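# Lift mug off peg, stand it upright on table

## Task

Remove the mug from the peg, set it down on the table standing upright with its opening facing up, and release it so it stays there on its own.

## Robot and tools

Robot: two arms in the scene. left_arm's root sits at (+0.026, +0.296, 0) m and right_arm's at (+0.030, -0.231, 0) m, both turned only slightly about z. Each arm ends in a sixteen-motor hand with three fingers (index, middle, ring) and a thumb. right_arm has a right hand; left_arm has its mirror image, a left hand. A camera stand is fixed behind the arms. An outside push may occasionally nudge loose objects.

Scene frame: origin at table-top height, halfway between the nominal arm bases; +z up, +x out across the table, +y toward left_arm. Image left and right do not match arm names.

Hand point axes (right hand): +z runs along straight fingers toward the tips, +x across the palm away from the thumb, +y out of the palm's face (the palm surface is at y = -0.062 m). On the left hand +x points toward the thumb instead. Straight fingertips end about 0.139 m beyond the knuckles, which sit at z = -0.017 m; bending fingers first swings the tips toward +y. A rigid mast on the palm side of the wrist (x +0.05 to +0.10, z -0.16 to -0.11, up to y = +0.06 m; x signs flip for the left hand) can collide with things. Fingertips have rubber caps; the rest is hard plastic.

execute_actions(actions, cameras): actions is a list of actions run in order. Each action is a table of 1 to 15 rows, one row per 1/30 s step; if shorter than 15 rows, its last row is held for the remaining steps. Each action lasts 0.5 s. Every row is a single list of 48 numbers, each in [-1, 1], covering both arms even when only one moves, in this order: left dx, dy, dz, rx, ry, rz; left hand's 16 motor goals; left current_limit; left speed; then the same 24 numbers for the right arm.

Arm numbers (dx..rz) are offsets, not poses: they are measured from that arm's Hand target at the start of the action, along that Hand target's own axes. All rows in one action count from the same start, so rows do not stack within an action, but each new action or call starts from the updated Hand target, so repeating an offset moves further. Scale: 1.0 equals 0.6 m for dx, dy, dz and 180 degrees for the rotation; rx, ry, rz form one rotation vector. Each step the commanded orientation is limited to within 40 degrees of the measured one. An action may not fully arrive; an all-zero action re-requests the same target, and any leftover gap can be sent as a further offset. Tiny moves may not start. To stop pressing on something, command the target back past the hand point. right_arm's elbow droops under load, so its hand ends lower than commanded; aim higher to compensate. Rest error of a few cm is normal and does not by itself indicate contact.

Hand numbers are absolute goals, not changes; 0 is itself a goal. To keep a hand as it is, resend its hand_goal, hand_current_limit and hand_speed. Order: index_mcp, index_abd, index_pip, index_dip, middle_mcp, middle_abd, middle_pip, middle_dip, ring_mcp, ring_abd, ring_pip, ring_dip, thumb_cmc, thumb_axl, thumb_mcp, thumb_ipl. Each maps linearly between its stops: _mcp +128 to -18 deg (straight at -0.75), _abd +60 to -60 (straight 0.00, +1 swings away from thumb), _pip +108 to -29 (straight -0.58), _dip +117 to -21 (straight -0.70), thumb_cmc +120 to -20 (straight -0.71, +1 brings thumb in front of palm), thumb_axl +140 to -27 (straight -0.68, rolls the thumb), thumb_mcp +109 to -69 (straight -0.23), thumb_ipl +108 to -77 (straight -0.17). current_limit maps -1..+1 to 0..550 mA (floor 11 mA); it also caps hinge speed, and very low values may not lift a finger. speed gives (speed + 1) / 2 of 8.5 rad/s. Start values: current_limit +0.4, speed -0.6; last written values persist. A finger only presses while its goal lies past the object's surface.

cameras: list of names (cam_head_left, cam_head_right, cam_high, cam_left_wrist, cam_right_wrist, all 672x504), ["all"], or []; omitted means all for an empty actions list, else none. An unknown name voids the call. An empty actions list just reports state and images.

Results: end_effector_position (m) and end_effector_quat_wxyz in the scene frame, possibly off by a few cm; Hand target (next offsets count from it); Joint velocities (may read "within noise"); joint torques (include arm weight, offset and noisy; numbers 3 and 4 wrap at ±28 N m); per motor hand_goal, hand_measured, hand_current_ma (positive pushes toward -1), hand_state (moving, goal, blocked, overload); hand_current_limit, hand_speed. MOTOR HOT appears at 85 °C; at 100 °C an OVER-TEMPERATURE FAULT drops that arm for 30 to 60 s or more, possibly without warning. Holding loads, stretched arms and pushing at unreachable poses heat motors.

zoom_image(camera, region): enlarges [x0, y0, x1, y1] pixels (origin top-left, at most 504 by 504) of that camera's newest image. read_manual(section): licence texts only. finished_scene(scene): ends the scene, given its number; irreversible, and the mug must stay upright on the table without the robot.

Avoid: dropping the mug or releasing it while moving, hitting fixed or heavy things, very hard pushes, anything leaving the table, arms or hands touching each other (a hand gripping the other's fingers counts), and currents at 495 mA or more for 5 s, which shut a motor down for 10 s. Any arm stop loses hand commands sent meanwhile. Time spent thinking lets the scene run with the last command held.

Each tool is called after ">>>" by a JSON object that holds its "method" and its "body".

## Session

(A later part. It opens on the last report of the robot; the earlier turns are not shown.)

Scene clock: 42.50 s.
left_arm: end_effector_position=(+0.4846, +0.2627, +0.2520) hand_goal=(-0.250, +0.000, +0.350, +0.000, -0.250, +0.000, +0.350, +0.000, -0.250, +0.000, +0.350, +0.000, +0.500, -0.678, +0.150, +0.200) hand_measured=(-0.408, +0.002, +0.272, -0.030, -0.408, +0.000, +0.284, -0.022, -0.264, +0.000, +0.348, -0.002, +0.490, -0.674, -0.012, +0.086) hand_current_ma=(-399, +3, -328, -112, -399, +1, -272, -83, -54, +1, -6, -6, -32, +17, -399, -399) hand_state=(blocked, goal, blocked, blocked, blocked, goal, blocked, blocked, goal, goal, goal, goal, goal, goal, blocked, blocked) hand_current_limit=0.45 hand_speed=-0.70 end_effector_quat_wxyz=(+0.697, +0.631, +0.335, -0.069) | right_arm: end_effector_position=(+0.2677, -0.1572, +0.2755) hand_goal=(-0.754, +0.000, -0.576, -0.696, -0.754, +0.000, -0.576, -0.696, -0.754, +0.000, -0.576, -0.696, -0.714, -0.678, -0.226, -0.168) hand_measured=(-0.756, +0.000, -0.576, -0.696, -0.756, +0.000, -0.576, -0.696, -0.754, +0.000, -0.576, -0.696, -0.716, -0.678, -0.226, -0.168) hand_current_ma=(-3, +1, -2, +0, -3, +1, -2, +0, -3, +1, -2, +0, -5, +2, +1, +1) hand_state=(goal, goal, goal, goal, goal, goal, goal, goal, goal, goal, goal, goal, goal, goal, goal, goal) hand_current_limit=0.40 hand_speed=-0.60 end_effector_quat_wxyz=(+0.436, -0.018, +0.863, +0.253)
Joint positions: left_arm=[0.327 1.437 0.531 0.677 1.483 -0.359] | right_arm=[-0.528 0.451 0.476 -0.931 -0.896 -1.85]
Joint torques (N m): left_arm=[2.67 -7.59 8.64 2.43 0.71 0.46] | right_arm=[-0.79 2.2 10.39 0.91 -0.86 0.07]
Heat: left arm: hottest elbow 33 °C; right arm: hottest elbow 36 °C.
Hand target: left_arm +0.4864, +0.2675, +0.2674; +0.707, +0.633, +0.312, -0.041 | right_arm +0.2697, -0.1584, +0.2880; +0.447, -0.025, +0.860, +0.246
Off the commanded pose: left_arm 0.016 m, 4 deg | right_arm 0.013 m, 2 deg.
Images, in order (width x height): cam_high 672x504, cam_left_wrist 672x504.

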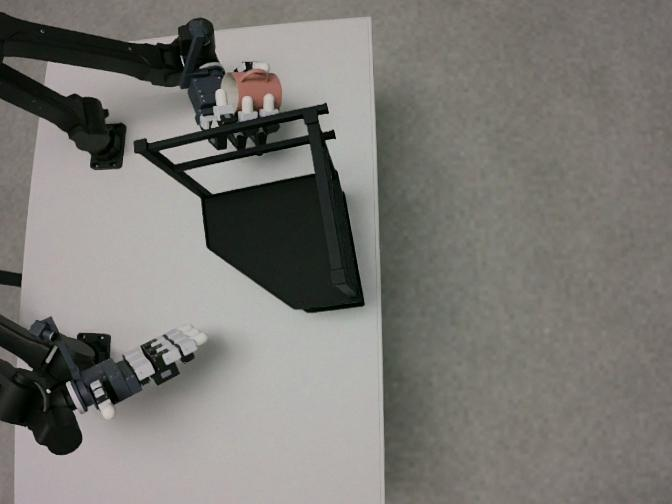

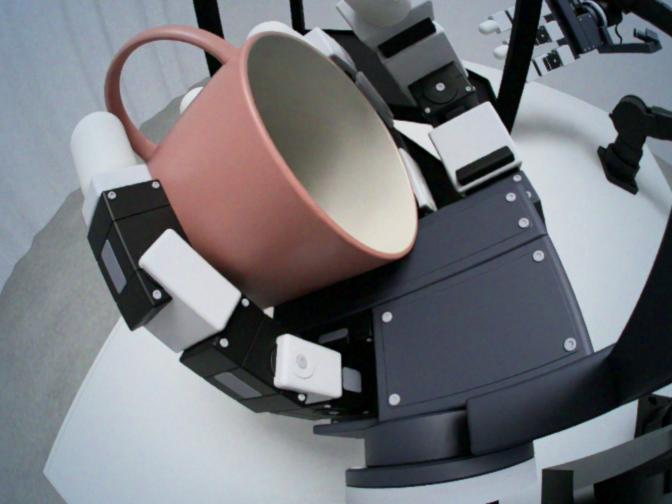

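>>> {"method": "execute_actions", "body": {"actions": [[[0.0907,-0.0812,0,0,0,-0.1667,-0.25,0,0.35,0,-0.25,0,0.35,0,-0.25,0,0.35,0,0.5,-0.678,0.15,0.2,0.45,-0.7,0,0,0,0,0,0,-0.754,0,-0.576,-0.696,-0.754,0,-0.576,-0.696,-0.754,0,-0.576,-0.696,-0.714,-0.678,-0.226,-0.168,0.4,-0.6]],[[0.109,-0.063,0,0,0,-0.1667,-0.25,0,0.35,0,-0.25,0,0.35,0,-0.25,0,0.35,0,0.5,-0.678,0.15,0.2,0.45,-0.7,0,0,0,0,0,0,-0.754,0,-0.576,-0.696,-0.754,0,-0.576,-0.696,-0.754,0,-0.576,-0.696,-0.714,-0.678,-0.226,-0.168,0.4,-0.6]],[[0,0,0,0,0,0,-0.25,0,0.35,0,-0.25,0,0.35,0,-0.25,0,0.35,0,0.5,-0.678,0.15,0.2,0.45,-0.7,0,0,0,0,0,0,-0.754,0,-0.576,-0.696,-0.754,0,-0.576,-0.696,-0.754,0,-0.576,-0.696,-0.714,-0.678,-0.226,-0.168,0.4,-0.6]]], "cameras": ["cam_high", "cam_left_wrist"]}}

Scene clock: 45.13 s.
left_arm: end_effector_position=(+0.4976, +0.2690, +0.1096) hand_goal=(-0.250, +0.000, +0.350, +0.000, -0.250, +0.000, +0.350, +0.000, -0.250, +0.000, +0.350, +0.000, +0.500, -0.678, +0.150, +0.200) hand_measured=(-0.408, +0.000, +0.272, -0.030, -0.400, -0.004, +0.286, -0.022, -0.252, +0.000, +0.348, -0.002, +0.484, -0.674, -0.018, +0.094) hand_current_ma=(-399, -2, -328, -112, -399, -8, -267, -83, -8, +0, -6, -6, -59, +17, -399, -399) hand_state=(blocked, goal, blocked, blocked, blocked, goal, blocked, blocked, goal, goal, goal, goal, goal, goal, blocked, blocked) hand_current_limit=0.45 hand_speed=-0.70 end_effector_quat_wxyz=(+0.562, +0.391, +0.603, -0.409) | right_arm: end_effector_position=(+0.2677, -0.1572, +0.2755) hand_goal=(-0.754, +0.000, -0.576, -0.696, -0.754, +0.000, -0.576, -0.696, -0.754, +0.000, -0.576, -0.696, -0.714, -0.678, -0.226, -0.168) hand_measured=(-0.756, +0.000, -0.576, -0.696, -0.756, +0.000, -0.576, -0.696, -0.754, +0.000, -0.576, -0.696, -0.716, -0.678, -0.226, -0.168) hand_current_ma=(-3, +1, -2, +0, -3, +1, -2, +0, -3, +1, -2, +0, -5, +2, +1, +1) hand_state=(goal, goal, goal, goal, goal, goal, goal, goal, goal, goal, goal, goal, goal, goal, goal, goal) hand_current_limit=0.40 hand_speed=-0.60 end_effector_quat_wxyz=(+0.436, -0.018, +0.863, +0.253)
Joint positions: left_arm=[0.329 1.573 0.529 0.533 1.502 -1.114] | right_arm=[-0.528 0.451 0.476 -0.931 -0.896 -1.85]
Joint torques (N m): left_arm=[2.32 -7.77 7.8 2.3 0.9 0.53] | right_arm=[0.03 2.43 10.3 0.9 -0.88 0.06]
Heat: left arm: hottest elbow 33 °C; right arm: hottest elbow 36 °C.
Hand target: left_arm +0.5086, +0.2762, +0.1226; +0.592, +0.392, +0.587, -0.389 | right_arm +0.2697, -0.1584, +0.2880; +0.447, -0.025, +0.860, +0.246
Off the commanded pose: left_arm 0.018 m, 4 deg | right_arm 0.013 m, 2 deg.
Images, in order (width x height): cam_high 672x504, cam_left_wrist 672x504.

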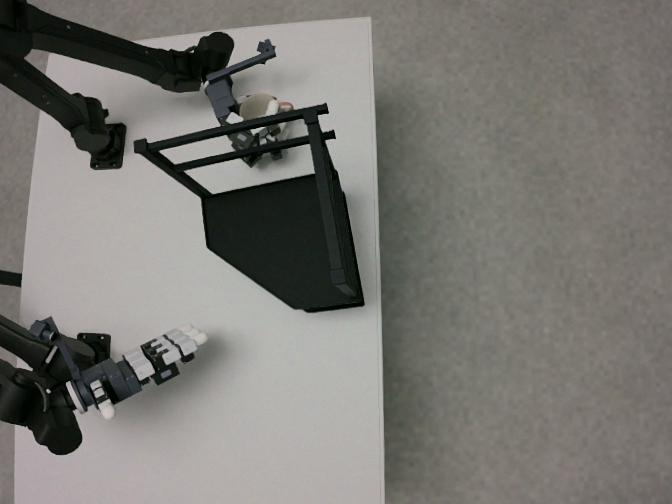

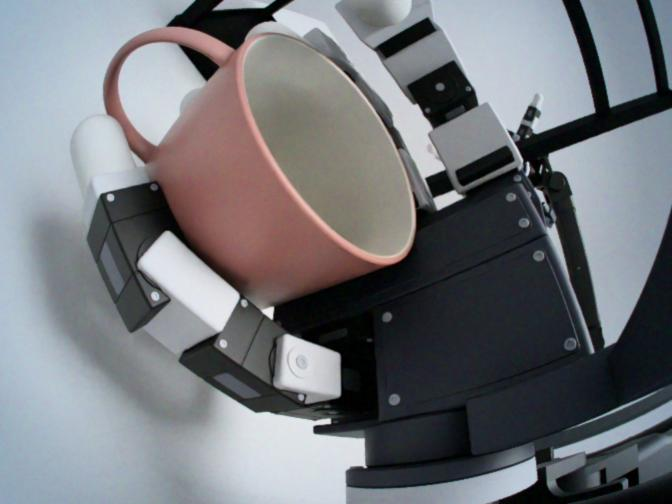

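>>> {"method": "execute_actions", "body": {"actions": [[[0.045,0,0,0,0,0,-0.25,0,0.35,0,-0.25,0,0.35,0,-0.25,0,0.35,0,0.5,-0.678,0.15,0.2,0.45,-0.7,0,0,0,0,0,0,-0.754,0,-0.576,-0.696,-0.754,0,-0.576,-0.696,-0.754,0,-0.576,-0.696,-0.714,-0.678,-0.226,-0.168,0.4,-0.6]],[[0.03,0,0,0,0,0,-0.25,0,0.35,0,-0.25,0,0.35,0,-0.25,0,0.35,0,0.5,-0.678,0.15,0.2,0.45,-0.7,0,0,0,0,0,0,-0.754,0,-0.576,-0.696,-0.754,0,-0.576,-0.696,-0.754,0,-0.576,-0.696,-0.714,-0.678,-0.226,-0.168,0.4,-0.6]]], "cameras": ["cam_head_left", "cam_left_wrist"]}}

Scene clock: 47.37 s.
left_arm: end_effector_position=(+0.5052, +0.2723, +0.0723) hand_goal=(-0.250, +0.000, +0.350, +0.000, -0.250, +0.000, +0.350, +0.000, -0.250, +0.000, +0.350, +0.000, +0.500, -0.678, +0.150, +0.200) hand_measured=(-0.408, +0.000, +0.272, -0.030, -0.398, -0.004, +0.286, -0.022, -0.252, +0.000, +0.348, -0.002, +0.484, -0.672, -0.018, +0.096) hand_current_ma=(-399, -2, -328, -112, -399, -8, -267, -83, -6, -1, -6, -6, -60, +19, -399, -399) hand_state=(blocked, goal, blocked, blocked, blocked, goal, blocked, blocked, goal, goal, goal, goal, goal, goal, blocked, blocked) hand_current_limit=0.45 hand_speed=-0.70 end_effector_quat_wxyz=(+0.570, +0.395, +0.599, -0.400) | right_arm: end_effector_position=(+0.2677, -0.1572, +0.2755) hand_goal=(-0.754, +0.000, -0.576, -0.696, -0.754, +0.000, -0.576, -0.696, -0.754, +0.000, -0.576, -0.696, -0.714, -0.678, -0.226, -0.168) hand_measured=(-0.756, +0.000, -0.576, -0.696, -0.756, +0.000, -0.576, -0.696, -0.754, +0.000, -0.576, -0.696, -0.716, -0.678, -0.226, -0.168) hand_current_ma=(-3, +1, -2, +0, -3, +1, -2, +0, -3, +1, -2, +0, -5, +2, +1, +1) hand_state=(goal, goal, goal, goal, goal, goal, goal, goal, goal, goal, goal, goal, goal, goal, goal, goal) hand_current_limit=0.40 hand_speed=-0.60 end_effector_quat_wxyz=(+0.436, -0.018, +0.863, +0.253)
Joint positions: left_arm=[0.329 1.752 0.522 0.838 1.495 -1.21] | right_arm=[-0.528 0.451 0.476 -0.931 -0.896 -1.85]
Joint torques (N m): left_arm=[1.73 -8.64 4.75 2.48 0.72 0.46] | right_arm=[0.15 1.9 10.39 1.03 -0.86 0.03]
Heat: left arm: hottest elbow 33 °C; right arm: hottest elbow 36 °C.
Hand target: left_arm +0.5088, +0.2761, +0.0776; +0.592, +0.392, +0.587, -0.389 | right_arm +0.2697, -0.1584, +0.2880; +0.447, -0.025, +0.860, +0.246
Off the commanded pose: left_arm 0.008 m, 3 deg | right_arm 0.013 m, 2 deg.
Images, in order (width x height): cam_head_left 672x504, cam_left_wrist 672x504.

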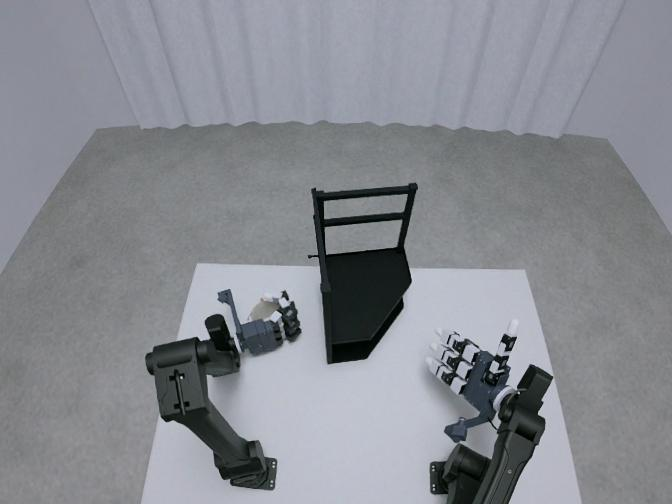

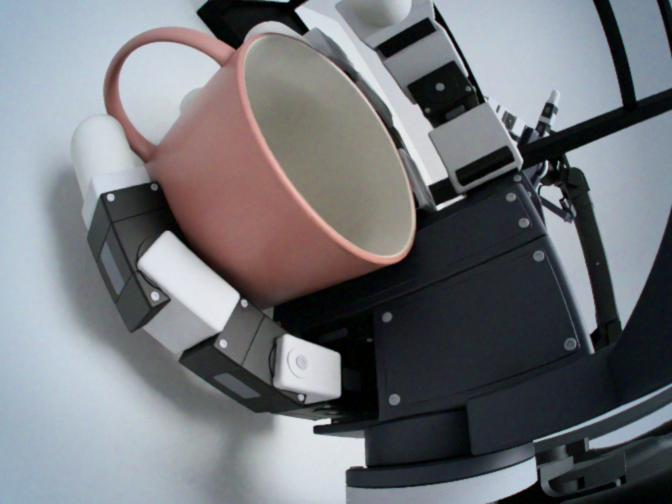

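>>> {"method": "execute_actions", "body": {"actions": [[[0.015,0,0,0,0,0,-0.25,0,0.35,0,-0.25,0,0.35,0,-0.25,0,0.35,0,0.5,-0.678,0.15,0.2,0.45,-0.7,0,0,0,0,0,0,-0.754,0,-0.576,-0.696,-0.754,0,-0.576,-0.696,-0.754,0,-0.576,-0.696,-0.714,-0.678,-0.226,-0.168,0.4,-0.6]]], "cameras": []}}

Scene clock: 48.70 s.
left_arm: end_effector_position=(+0.5087, +0.2738, +0.0717) hand_goal=(-0.250, +0.000, +0.350, +0.000, -0.250, +0.000, +0.350, +0.000, -0.250, +0.000, +0.350, +0.000, +0.500, -0.678, +0.150, +0.200) hand_measured=(-0.408, +0.000, +0.272, -0.030, -0.398, -0.004, +0.286, -0.022, -0.252, +0.000, +0.348, -0.002, +0.484, -0.672, -0.018, +0.096) hand_current_ma=(-399, -2, -328, -112, -399, -8, -267, -83, -6, -1, -6, -6, -60, +19, -399, -399) hand_state=(blocked, goal, blocked, blocked, blocked, goal, blocked, blocked, goal, goal, goal, goal, goal, goal, blocked, blocked) hand_current_limit=0.45 hand_speed=-0.70 end_effector_quat_wxyz=(+0.581, +0.403, +0.590, -0.389) | right_arm: end_effector_position=(+0.2677, -0.1572, +0.2755) hand_goal=(-0.754, +0.000, -0.576, -0.696, -0.754, +0.000, -0.576, -0.696, -0.754, +0.000, -0.576, -0.696, -0.714, -0.678, -0.226, -0.168) hand_measured=(-0.756, +0.000, -0.576, -0.696, -0.756, +0.000, -0.576, -0.696, -0.754, +0.000, -0.576, -0.696, -0.716, -0.678, -0.226, -0.168) hand_current_ma=(-3, +1, -2, +0, -3, +1, -2, +0, -3, +1, -2, +0, -5, +2, +1, +1) hand_state=(goal, goal, goal, goal, goal, goal, goal, goal, goal, goal, goal, goal, goal, goal, goal, goal) hand_current_limit=0.40 hand_speed=-0.60 end_effector_quat_wxyz=(+0.436, -0.018, +0.863, +0.253)
Joint positions: left_arm=[0.329 1.801 0.521 1.004 1.492 -1.286] | right_arm=[-0.528 0.451 0.476 -0.931 -0.896 -1.85]
Joint torques (N m): left_arm=[1.73 -8.35 3.71 2.29 0.44 0.31] | right_arm=[-0.21 1.85 10.39 0.81 -0.83 0.03]
Heat: left arm: hottest elbow 33 °C; right arm: hottest elbow 36 °C.
Hand target: left_arm +0.5089, +0.2761, +0.0686; +0.592, +0.392, +0.587, -0.389 | right_arm +0.2697, -0.1584, +0.2880; +0.447, -0.025, +0.860, +0.246
Off the commanded pose: left_arm 0.004 m, 2 deg | right_arm 0.013 m, 2 deg.
No camera images: "cameras" was empty.

>>> {"method": "execute_actions", "body": {"actions": [[[0.005,0,0,0,0,0,-0.4,0,0.27,-0.04,-0.39,0,0.28,-0.04,-0.35,0,0.2,-0.1,0.5,-0.678,-0.02,0.14,0.5,-0.8,0,0,0,0,0,0,-0.754,0,-0.576,-0.696,-0.754,0,-0.576,-0.696,-0.754,0,-0.576,-0.696,-0.714,-0.678,-0.226,-0.168,0.4,-0.6]]], "cameras": ["cam_left_wrist"]}}

Scene clock: 50.10 s.
left_arm: end_effector_position=(+0.5090, +0.2741, +0.0705) hand_goal=(-0.400, +0.000, +0.270, -0.040, -0.390, +0.000, +0.280, -0.040, -0.350, +0.000, +0.200, -0.100, +0.500, -0.678, -0.020, +0.140) hand_measured=(-0.408, -0.002, +0.264, -0.044, -0.404, -0.004, +0.270, -0.042, -0.348, +0.000, +0.202, -0.098, +0.486, -0.678, -0.030, +0.126) hand_current_ma=(-27, -4, -21, -13, -53, -8, -34, -5, +7, -1, +8, +7, -46, +2, -43, -65) hand_state=(goal, goal, goal, goal, goal, goal, goal, goal, goal, goal, goal, goal, goal, goal, goal, goal) hand_current_limit=0.50 hand_speed=-0.80 end_effector_quat_wxyz=(+0.586, +0.403, +0.587, -0.387) | right_arm: end_effector_position=(+0.2677, -0.1572, +0.2755) hand_goal=(-0.754, +0.000, -0.576, -0.696, -0.754, +0.000, -0.576, -0.696, -0.754, +0.000, -0.576, -0.696, -0.714, -0.678, -0.226, -0.168) hand_measured=(-0.756, +0.000, -0.576, -0.696, -0.756, +0.000, -0.576, -0.696, -0.754, +0.000, -0.576, -0.696, -0.716, -0.678, -0.226, -0.168) hand_current_ma=(-3, +1, -2, +0, -3, +1, -2, +0, -3, +1, -2, +0, -5, +2, +1, +1) hand_state=(goal, goal, goal, goal, goal, goal, goal, goal, goal, goal, goal, goal, goal, goal, goal, goal) hand_current_limit=0.40 hand_speed=-0.60 end_effector_quat_wxyz=(+0.436, -0.018, +0.863, +0.253)
Joint positions: left_arm=[0.329 1.841 0.516 1.152 1.489 -1.382] | right_arm=[-0.528 0.451 0.476 -0.931 -0.896 -1.85]
Joint torques (N m): left_arm=[1.49 -8.41 3.48 2.13 0.15 0.28] | right_arm=[-0.32 2.43 10.4 0.9 -0.85 0.02]
Heat: left arm: hottest elbow 32 °C; right arm: hottest elbow 36 °C.
Hand target: left_arm +0.5089, +0.2761, +0.0655; +0.592, +0.392, +0.587, -0.389 | right_arm +0.2697, -0.1584, +0.2880; +0.447, -0.025, +0.860, +0.246
Off the commanded pose: left_arm 0.005 m, 1 deg | right_arm 0.013 m, 2 deg.
Images, in order (width x height): cam_left_wrist 672x504.

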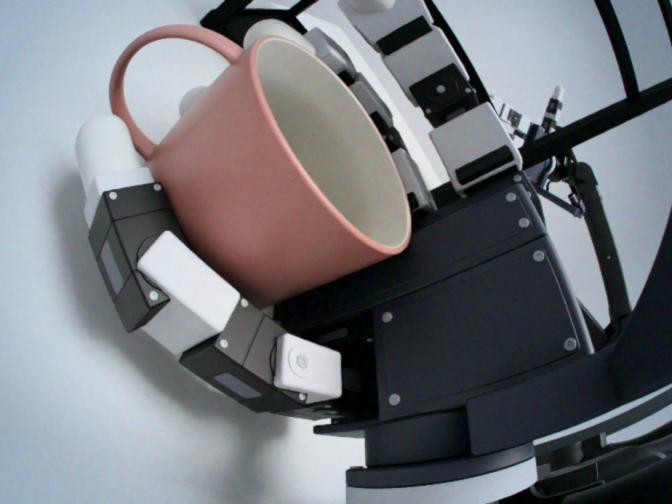

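>>> {"method": "execute_actions", "body": {"actions": [[[-0.012,0,0,0,0,0,-0.45,0,0.15,-0.15,-0.45,0,0.15,-0.15,-0.5,0,0,-0.3,0.5,-0.678,-0.1,0.05,0.5,-0.8,0,0,0,0,0,0,-0.754,0,-0.576,-0.696,-0.754,0,-0.576,-0.696,-0.754,0,-0.576,-0.696,-0.714,-0.678,-0.226,-0.168,0.4,-0.6]],[[0,0,0,0,0,0,-0.7,0,-0.3,-0.6,-0.7,0,-0.3,-0.6,-0.7,0,-0.3,-0.6,0.5,-0.678,-0.226,-0.168,0.5,-0.7,0,0,0,0,0,0,-0.754,0,-0.576,-0.696,-0.754,0,-0.576,-0.696,-0.754,0,-0.576,-0.696,-0.714,-0.678,-0.226,-0.168,0.4,-0.6]]], "cameras": ["cam_left_wrist", "cam_high"]}}

Scene clock: 51.93 s.
left_arm: end_effector_position=(+0.5096, +0.2747, +0.0792) hand_goal=(-0.700, +0.000, -0.300, -0.600, -0.700, +0.000, -0.300, -0.600, -0.700, +0.000, -0.300, -0.600, +0.500, -0.678, -0.226, -0.168) hand_measured=(-0.698, -0.002, -0.298, -0.598, -0.698, -0.004, -0.296, -0.596, -0.698, -0.002, -0.298, -0.598, +0.486, -0.678, -0.224, -0.166) hand_current_ma=(+6, -4, +8, +7, +7, -8, +9, +9, +6, -3, +8, +7, -46, +1, +7, +9) hand_state=(goal, goal, goal, goal, goal, goal, goal, goal, goal, goal, goal, goal, goal, goal, goal, goal) hand_current_limit=0.50 hand_speed=-0.70 end_effector_quat_wxyz=(+0.591, +0.399, +0.584, -0.386) | right_arm: end_effector_position=(+0.2677, -0.1572, +0.2755) hand_goal=(-0.754, +0.000, -0.576, -0.696, -0.754, +0.000, -0.576, -0.696, -0.754, +0.000, -0.576, -0.696, -0.714, -0.678, -0.226, -0.168) hand_measured=(-0.756, +0.000, -0.576, -0.696, -0.756, +0.000, -0.576, -0.696, -0.754, +0.000, -0.576, -0.696, -0.716, -0.678, -0.226, -0.168) hand_current_ma=(-3, +1, -2, +0, -3, +1, -2, +0, -3, +1, -2, +0, -5, +2, +1, +1) hand_state=(goal, goal, goal, goal, goal, goal, goal, goal, goal, goal, goal, goal, goal, goal, goal, goal) hand_current_limit=0.40 hand_speed=-0.60 end_effector_quat_wxyz=(+0.436, -0.018, +0.863, +0.253)
Joint positions: left_arm=[0.329 1.857 0.514 1.32 1.484 -1.526] | right_arm=[-0.528 0.451 0.476 -0.931 -0.896 -1.85]
Joint torques (N m): left_arm=[1.44 -7.94 3.08 1.92 -0.03 0.17] | right_arm=[-0.5 2.43 10.22 1.06 -0.82 0.02]
Heat: left arm: hottest elbow 32 °C; right arm: hottest elbow 36 °C.
Hand target: left_arm +0.5089, +0.2762, +0.0728; +0.592, +0.392, +0.587, -0.389 | right_arm +0.2697, -0.1584, +0.2880; +0.447, -0.025, +0.860, +0.246
Off the commanded pose: left_arm 0.007 m, 1 deg | right_arm 0.013 m, 2 deg.
Images, in order (width x height): cam_high 672x504, cam_left_wrist 672x504.

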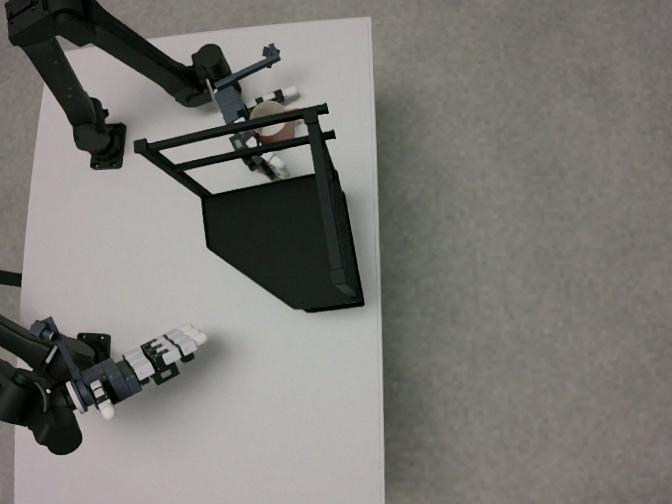

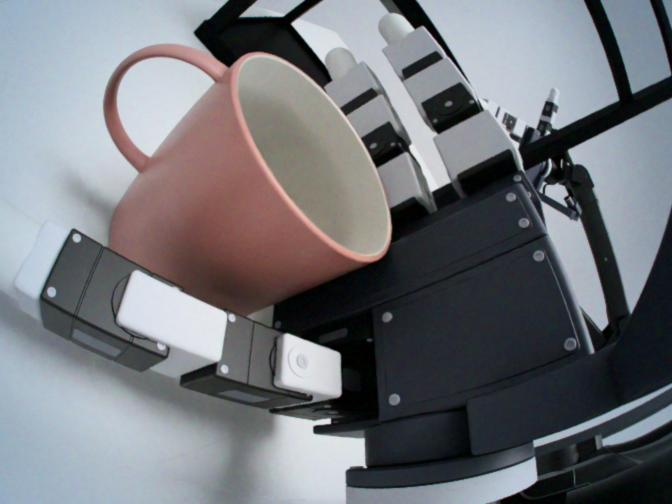

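>>> {"method": "execute_actions", "body": {"actions": [[[-0.005,-0.07,-0.005,0,0,0,-0.7,0,-0.3,-0.6,-0.7,0,-0.3,-0.6,-0.7,0,-0.3,-0.6,0.5,-0.678,-0.226,-0.168,0.4,-0.7,0,0,0,0,0,0,-0.754,0,-0.576,-0.696,-0.754,0,-0.576,-0.696,-0.754,0,-0.576,-0.696,-0.714,-0.678,-0.226,-0.168,0.4,-0.6]],[[-0.01,-0.08,-0.01,0,0,0,-0.7,0,-0.3,-0.6,-0.7,0,-0.3,-0.6,-0.7,0,-0.3,-0.6,0.5,-0.678,-0.226,-0.168,0.4,-0.7,0,0,0,0,0,0,-0.754,0,-0.576,-0.696,-0.754,0,-0.576,-0.696,-0.754,0,-0.576,-0.696,-0.714,-0.678,-0.226,-0.168,0.4,-0.6]],[[-0.01,-0.07,-0.005,0,0,0,-0.7,0,-0.3,-0.6,-0.7,0,-0.3,-0.6,-0.7,0,-0.3,-0.6,0.5,-0.678,-0.226,-0.168,0.4,-0.7,0,0,0,0,0,0,-0.754,0,-0.576,-0.696,-0.754,0,-0.576,-0.696,-0.754,0,-0.576,-0.696,-0.714,-0.678,-0.226,-0.168,0.4,-0.6]]], "cameras": ["cam_left_wrist", "cam_high"]}}

Scene clock: 54.53 s.
left_arm: end_effector_position=(+0.3834, +0.2355, +0.0852) hand_goal=(-0.700, +0.000, -0.300, -0.600, -0.700, +0.000, -0.300, -0.600, -0.700, +0.000, -0.300, -0.600, +0.500, -0.678, -0.226, -0.168) hand_measured=(-0.700, -0.002, -0.298, -0.598, -0.698, -0.004, -0.298, -0.598, -0.698, -0.002, -0.298, -0.598, +0.486, -0.678, -0.224, -0.166) hand_current_ma=(+2, -4, +6, +7, +3, -8, +7, +9, +3, -3, +7, +7, -46, +1, +6, +8) hand_state=(goal, goal, goal, goal, goal, goal, goal, goal, goal, goal, goal, goal, goal, goal, goal, goal) hand_current_limit=0.40 hand_speed=-0.70 end_effector_quat_wxyz=(+0.589, +0.392, +0.589, -0.389) | right_arm: end_effector_position=(+0.2677, -0.1572, +0.2755) hand_goal=(-0.754, +0.000, -0.576, -0.696, -0.754, +0.000, -0.576, -0.696, -0.754, +0.000, -0.576, -0.696, -0.714, -0.678, -0.226, -0.168) hand_measured=(-0.756, +0.000, -0.576, -0.696, -0.756, +0.000, -0.576, -0.696, -0.754, +0.000, -0.576, -0.696, -0.716, -0.678, -0.226, -0.168) hand_current_ma=(-3, +1, -2, +0, -3, +1, -2, +0, -3, +1, -2, +0, -5, +2, +1, +1) hand_state=(goal, goal, goal, goal, goal, goal, goal, goal, goal, goal, goal, goal, goal, goal, goal, goal) hand_current_limit=0.40 hand_speed=-0.60 end_effector_quat_wxyz=(+0.436, -0.018, +0.863, +0.253)
Joint positions: left_arm=[0.329 1.745 0.155 1.567 1.477 -1.545] | right_arm=[-0.528 0.451 0.476 -0.931 -0.896 -1.85]
Joint torques (N m): left_arm=[1.55 -5.66 0.69 1.99 0.22 0.19] | right_arm=[-0.44 2.08 10.39 0.84 -0.9 0.02]
Heat: left arm: hottest elbow 32 °C; right arm: hottest elbow 37 °C.
Hand target: left_arm +0.3826, +0.2358, +0.0869; +0.592, +0.392, +0.587, -0.389 | right_arm +0.2697, -0.1584, +0.2880; +0.447, -0.025, +0.860, +0.246
Off the commanded pose: left_arm 0.002 m, 0 deg | right_arm 0.013 m, 2 deg.
joint sent to its limit (left arm) — joint 4 (wrist pitch), upper limit. The joint targets still meet the commanded pose.
Images, in order (width x height): cam_high 672x504, cam_left_wrist 672x504.

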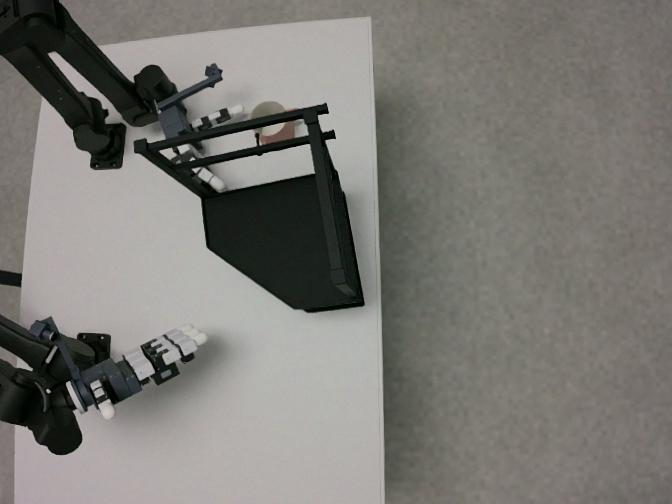

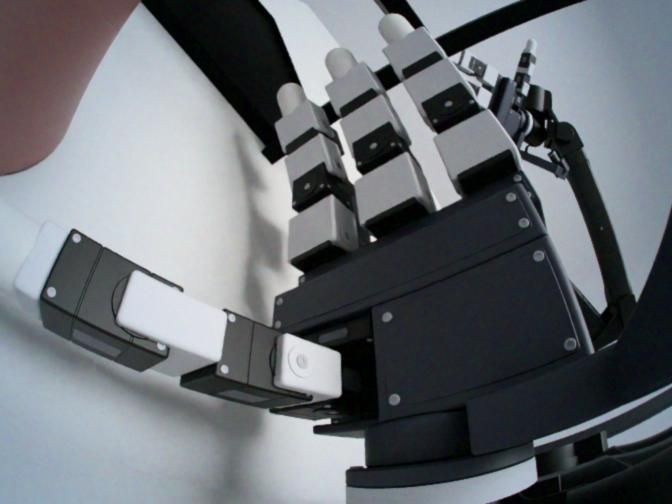

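>>> {"method": "finished_scene", "body": {"scene": 3}}

The scene is finished: the task was done.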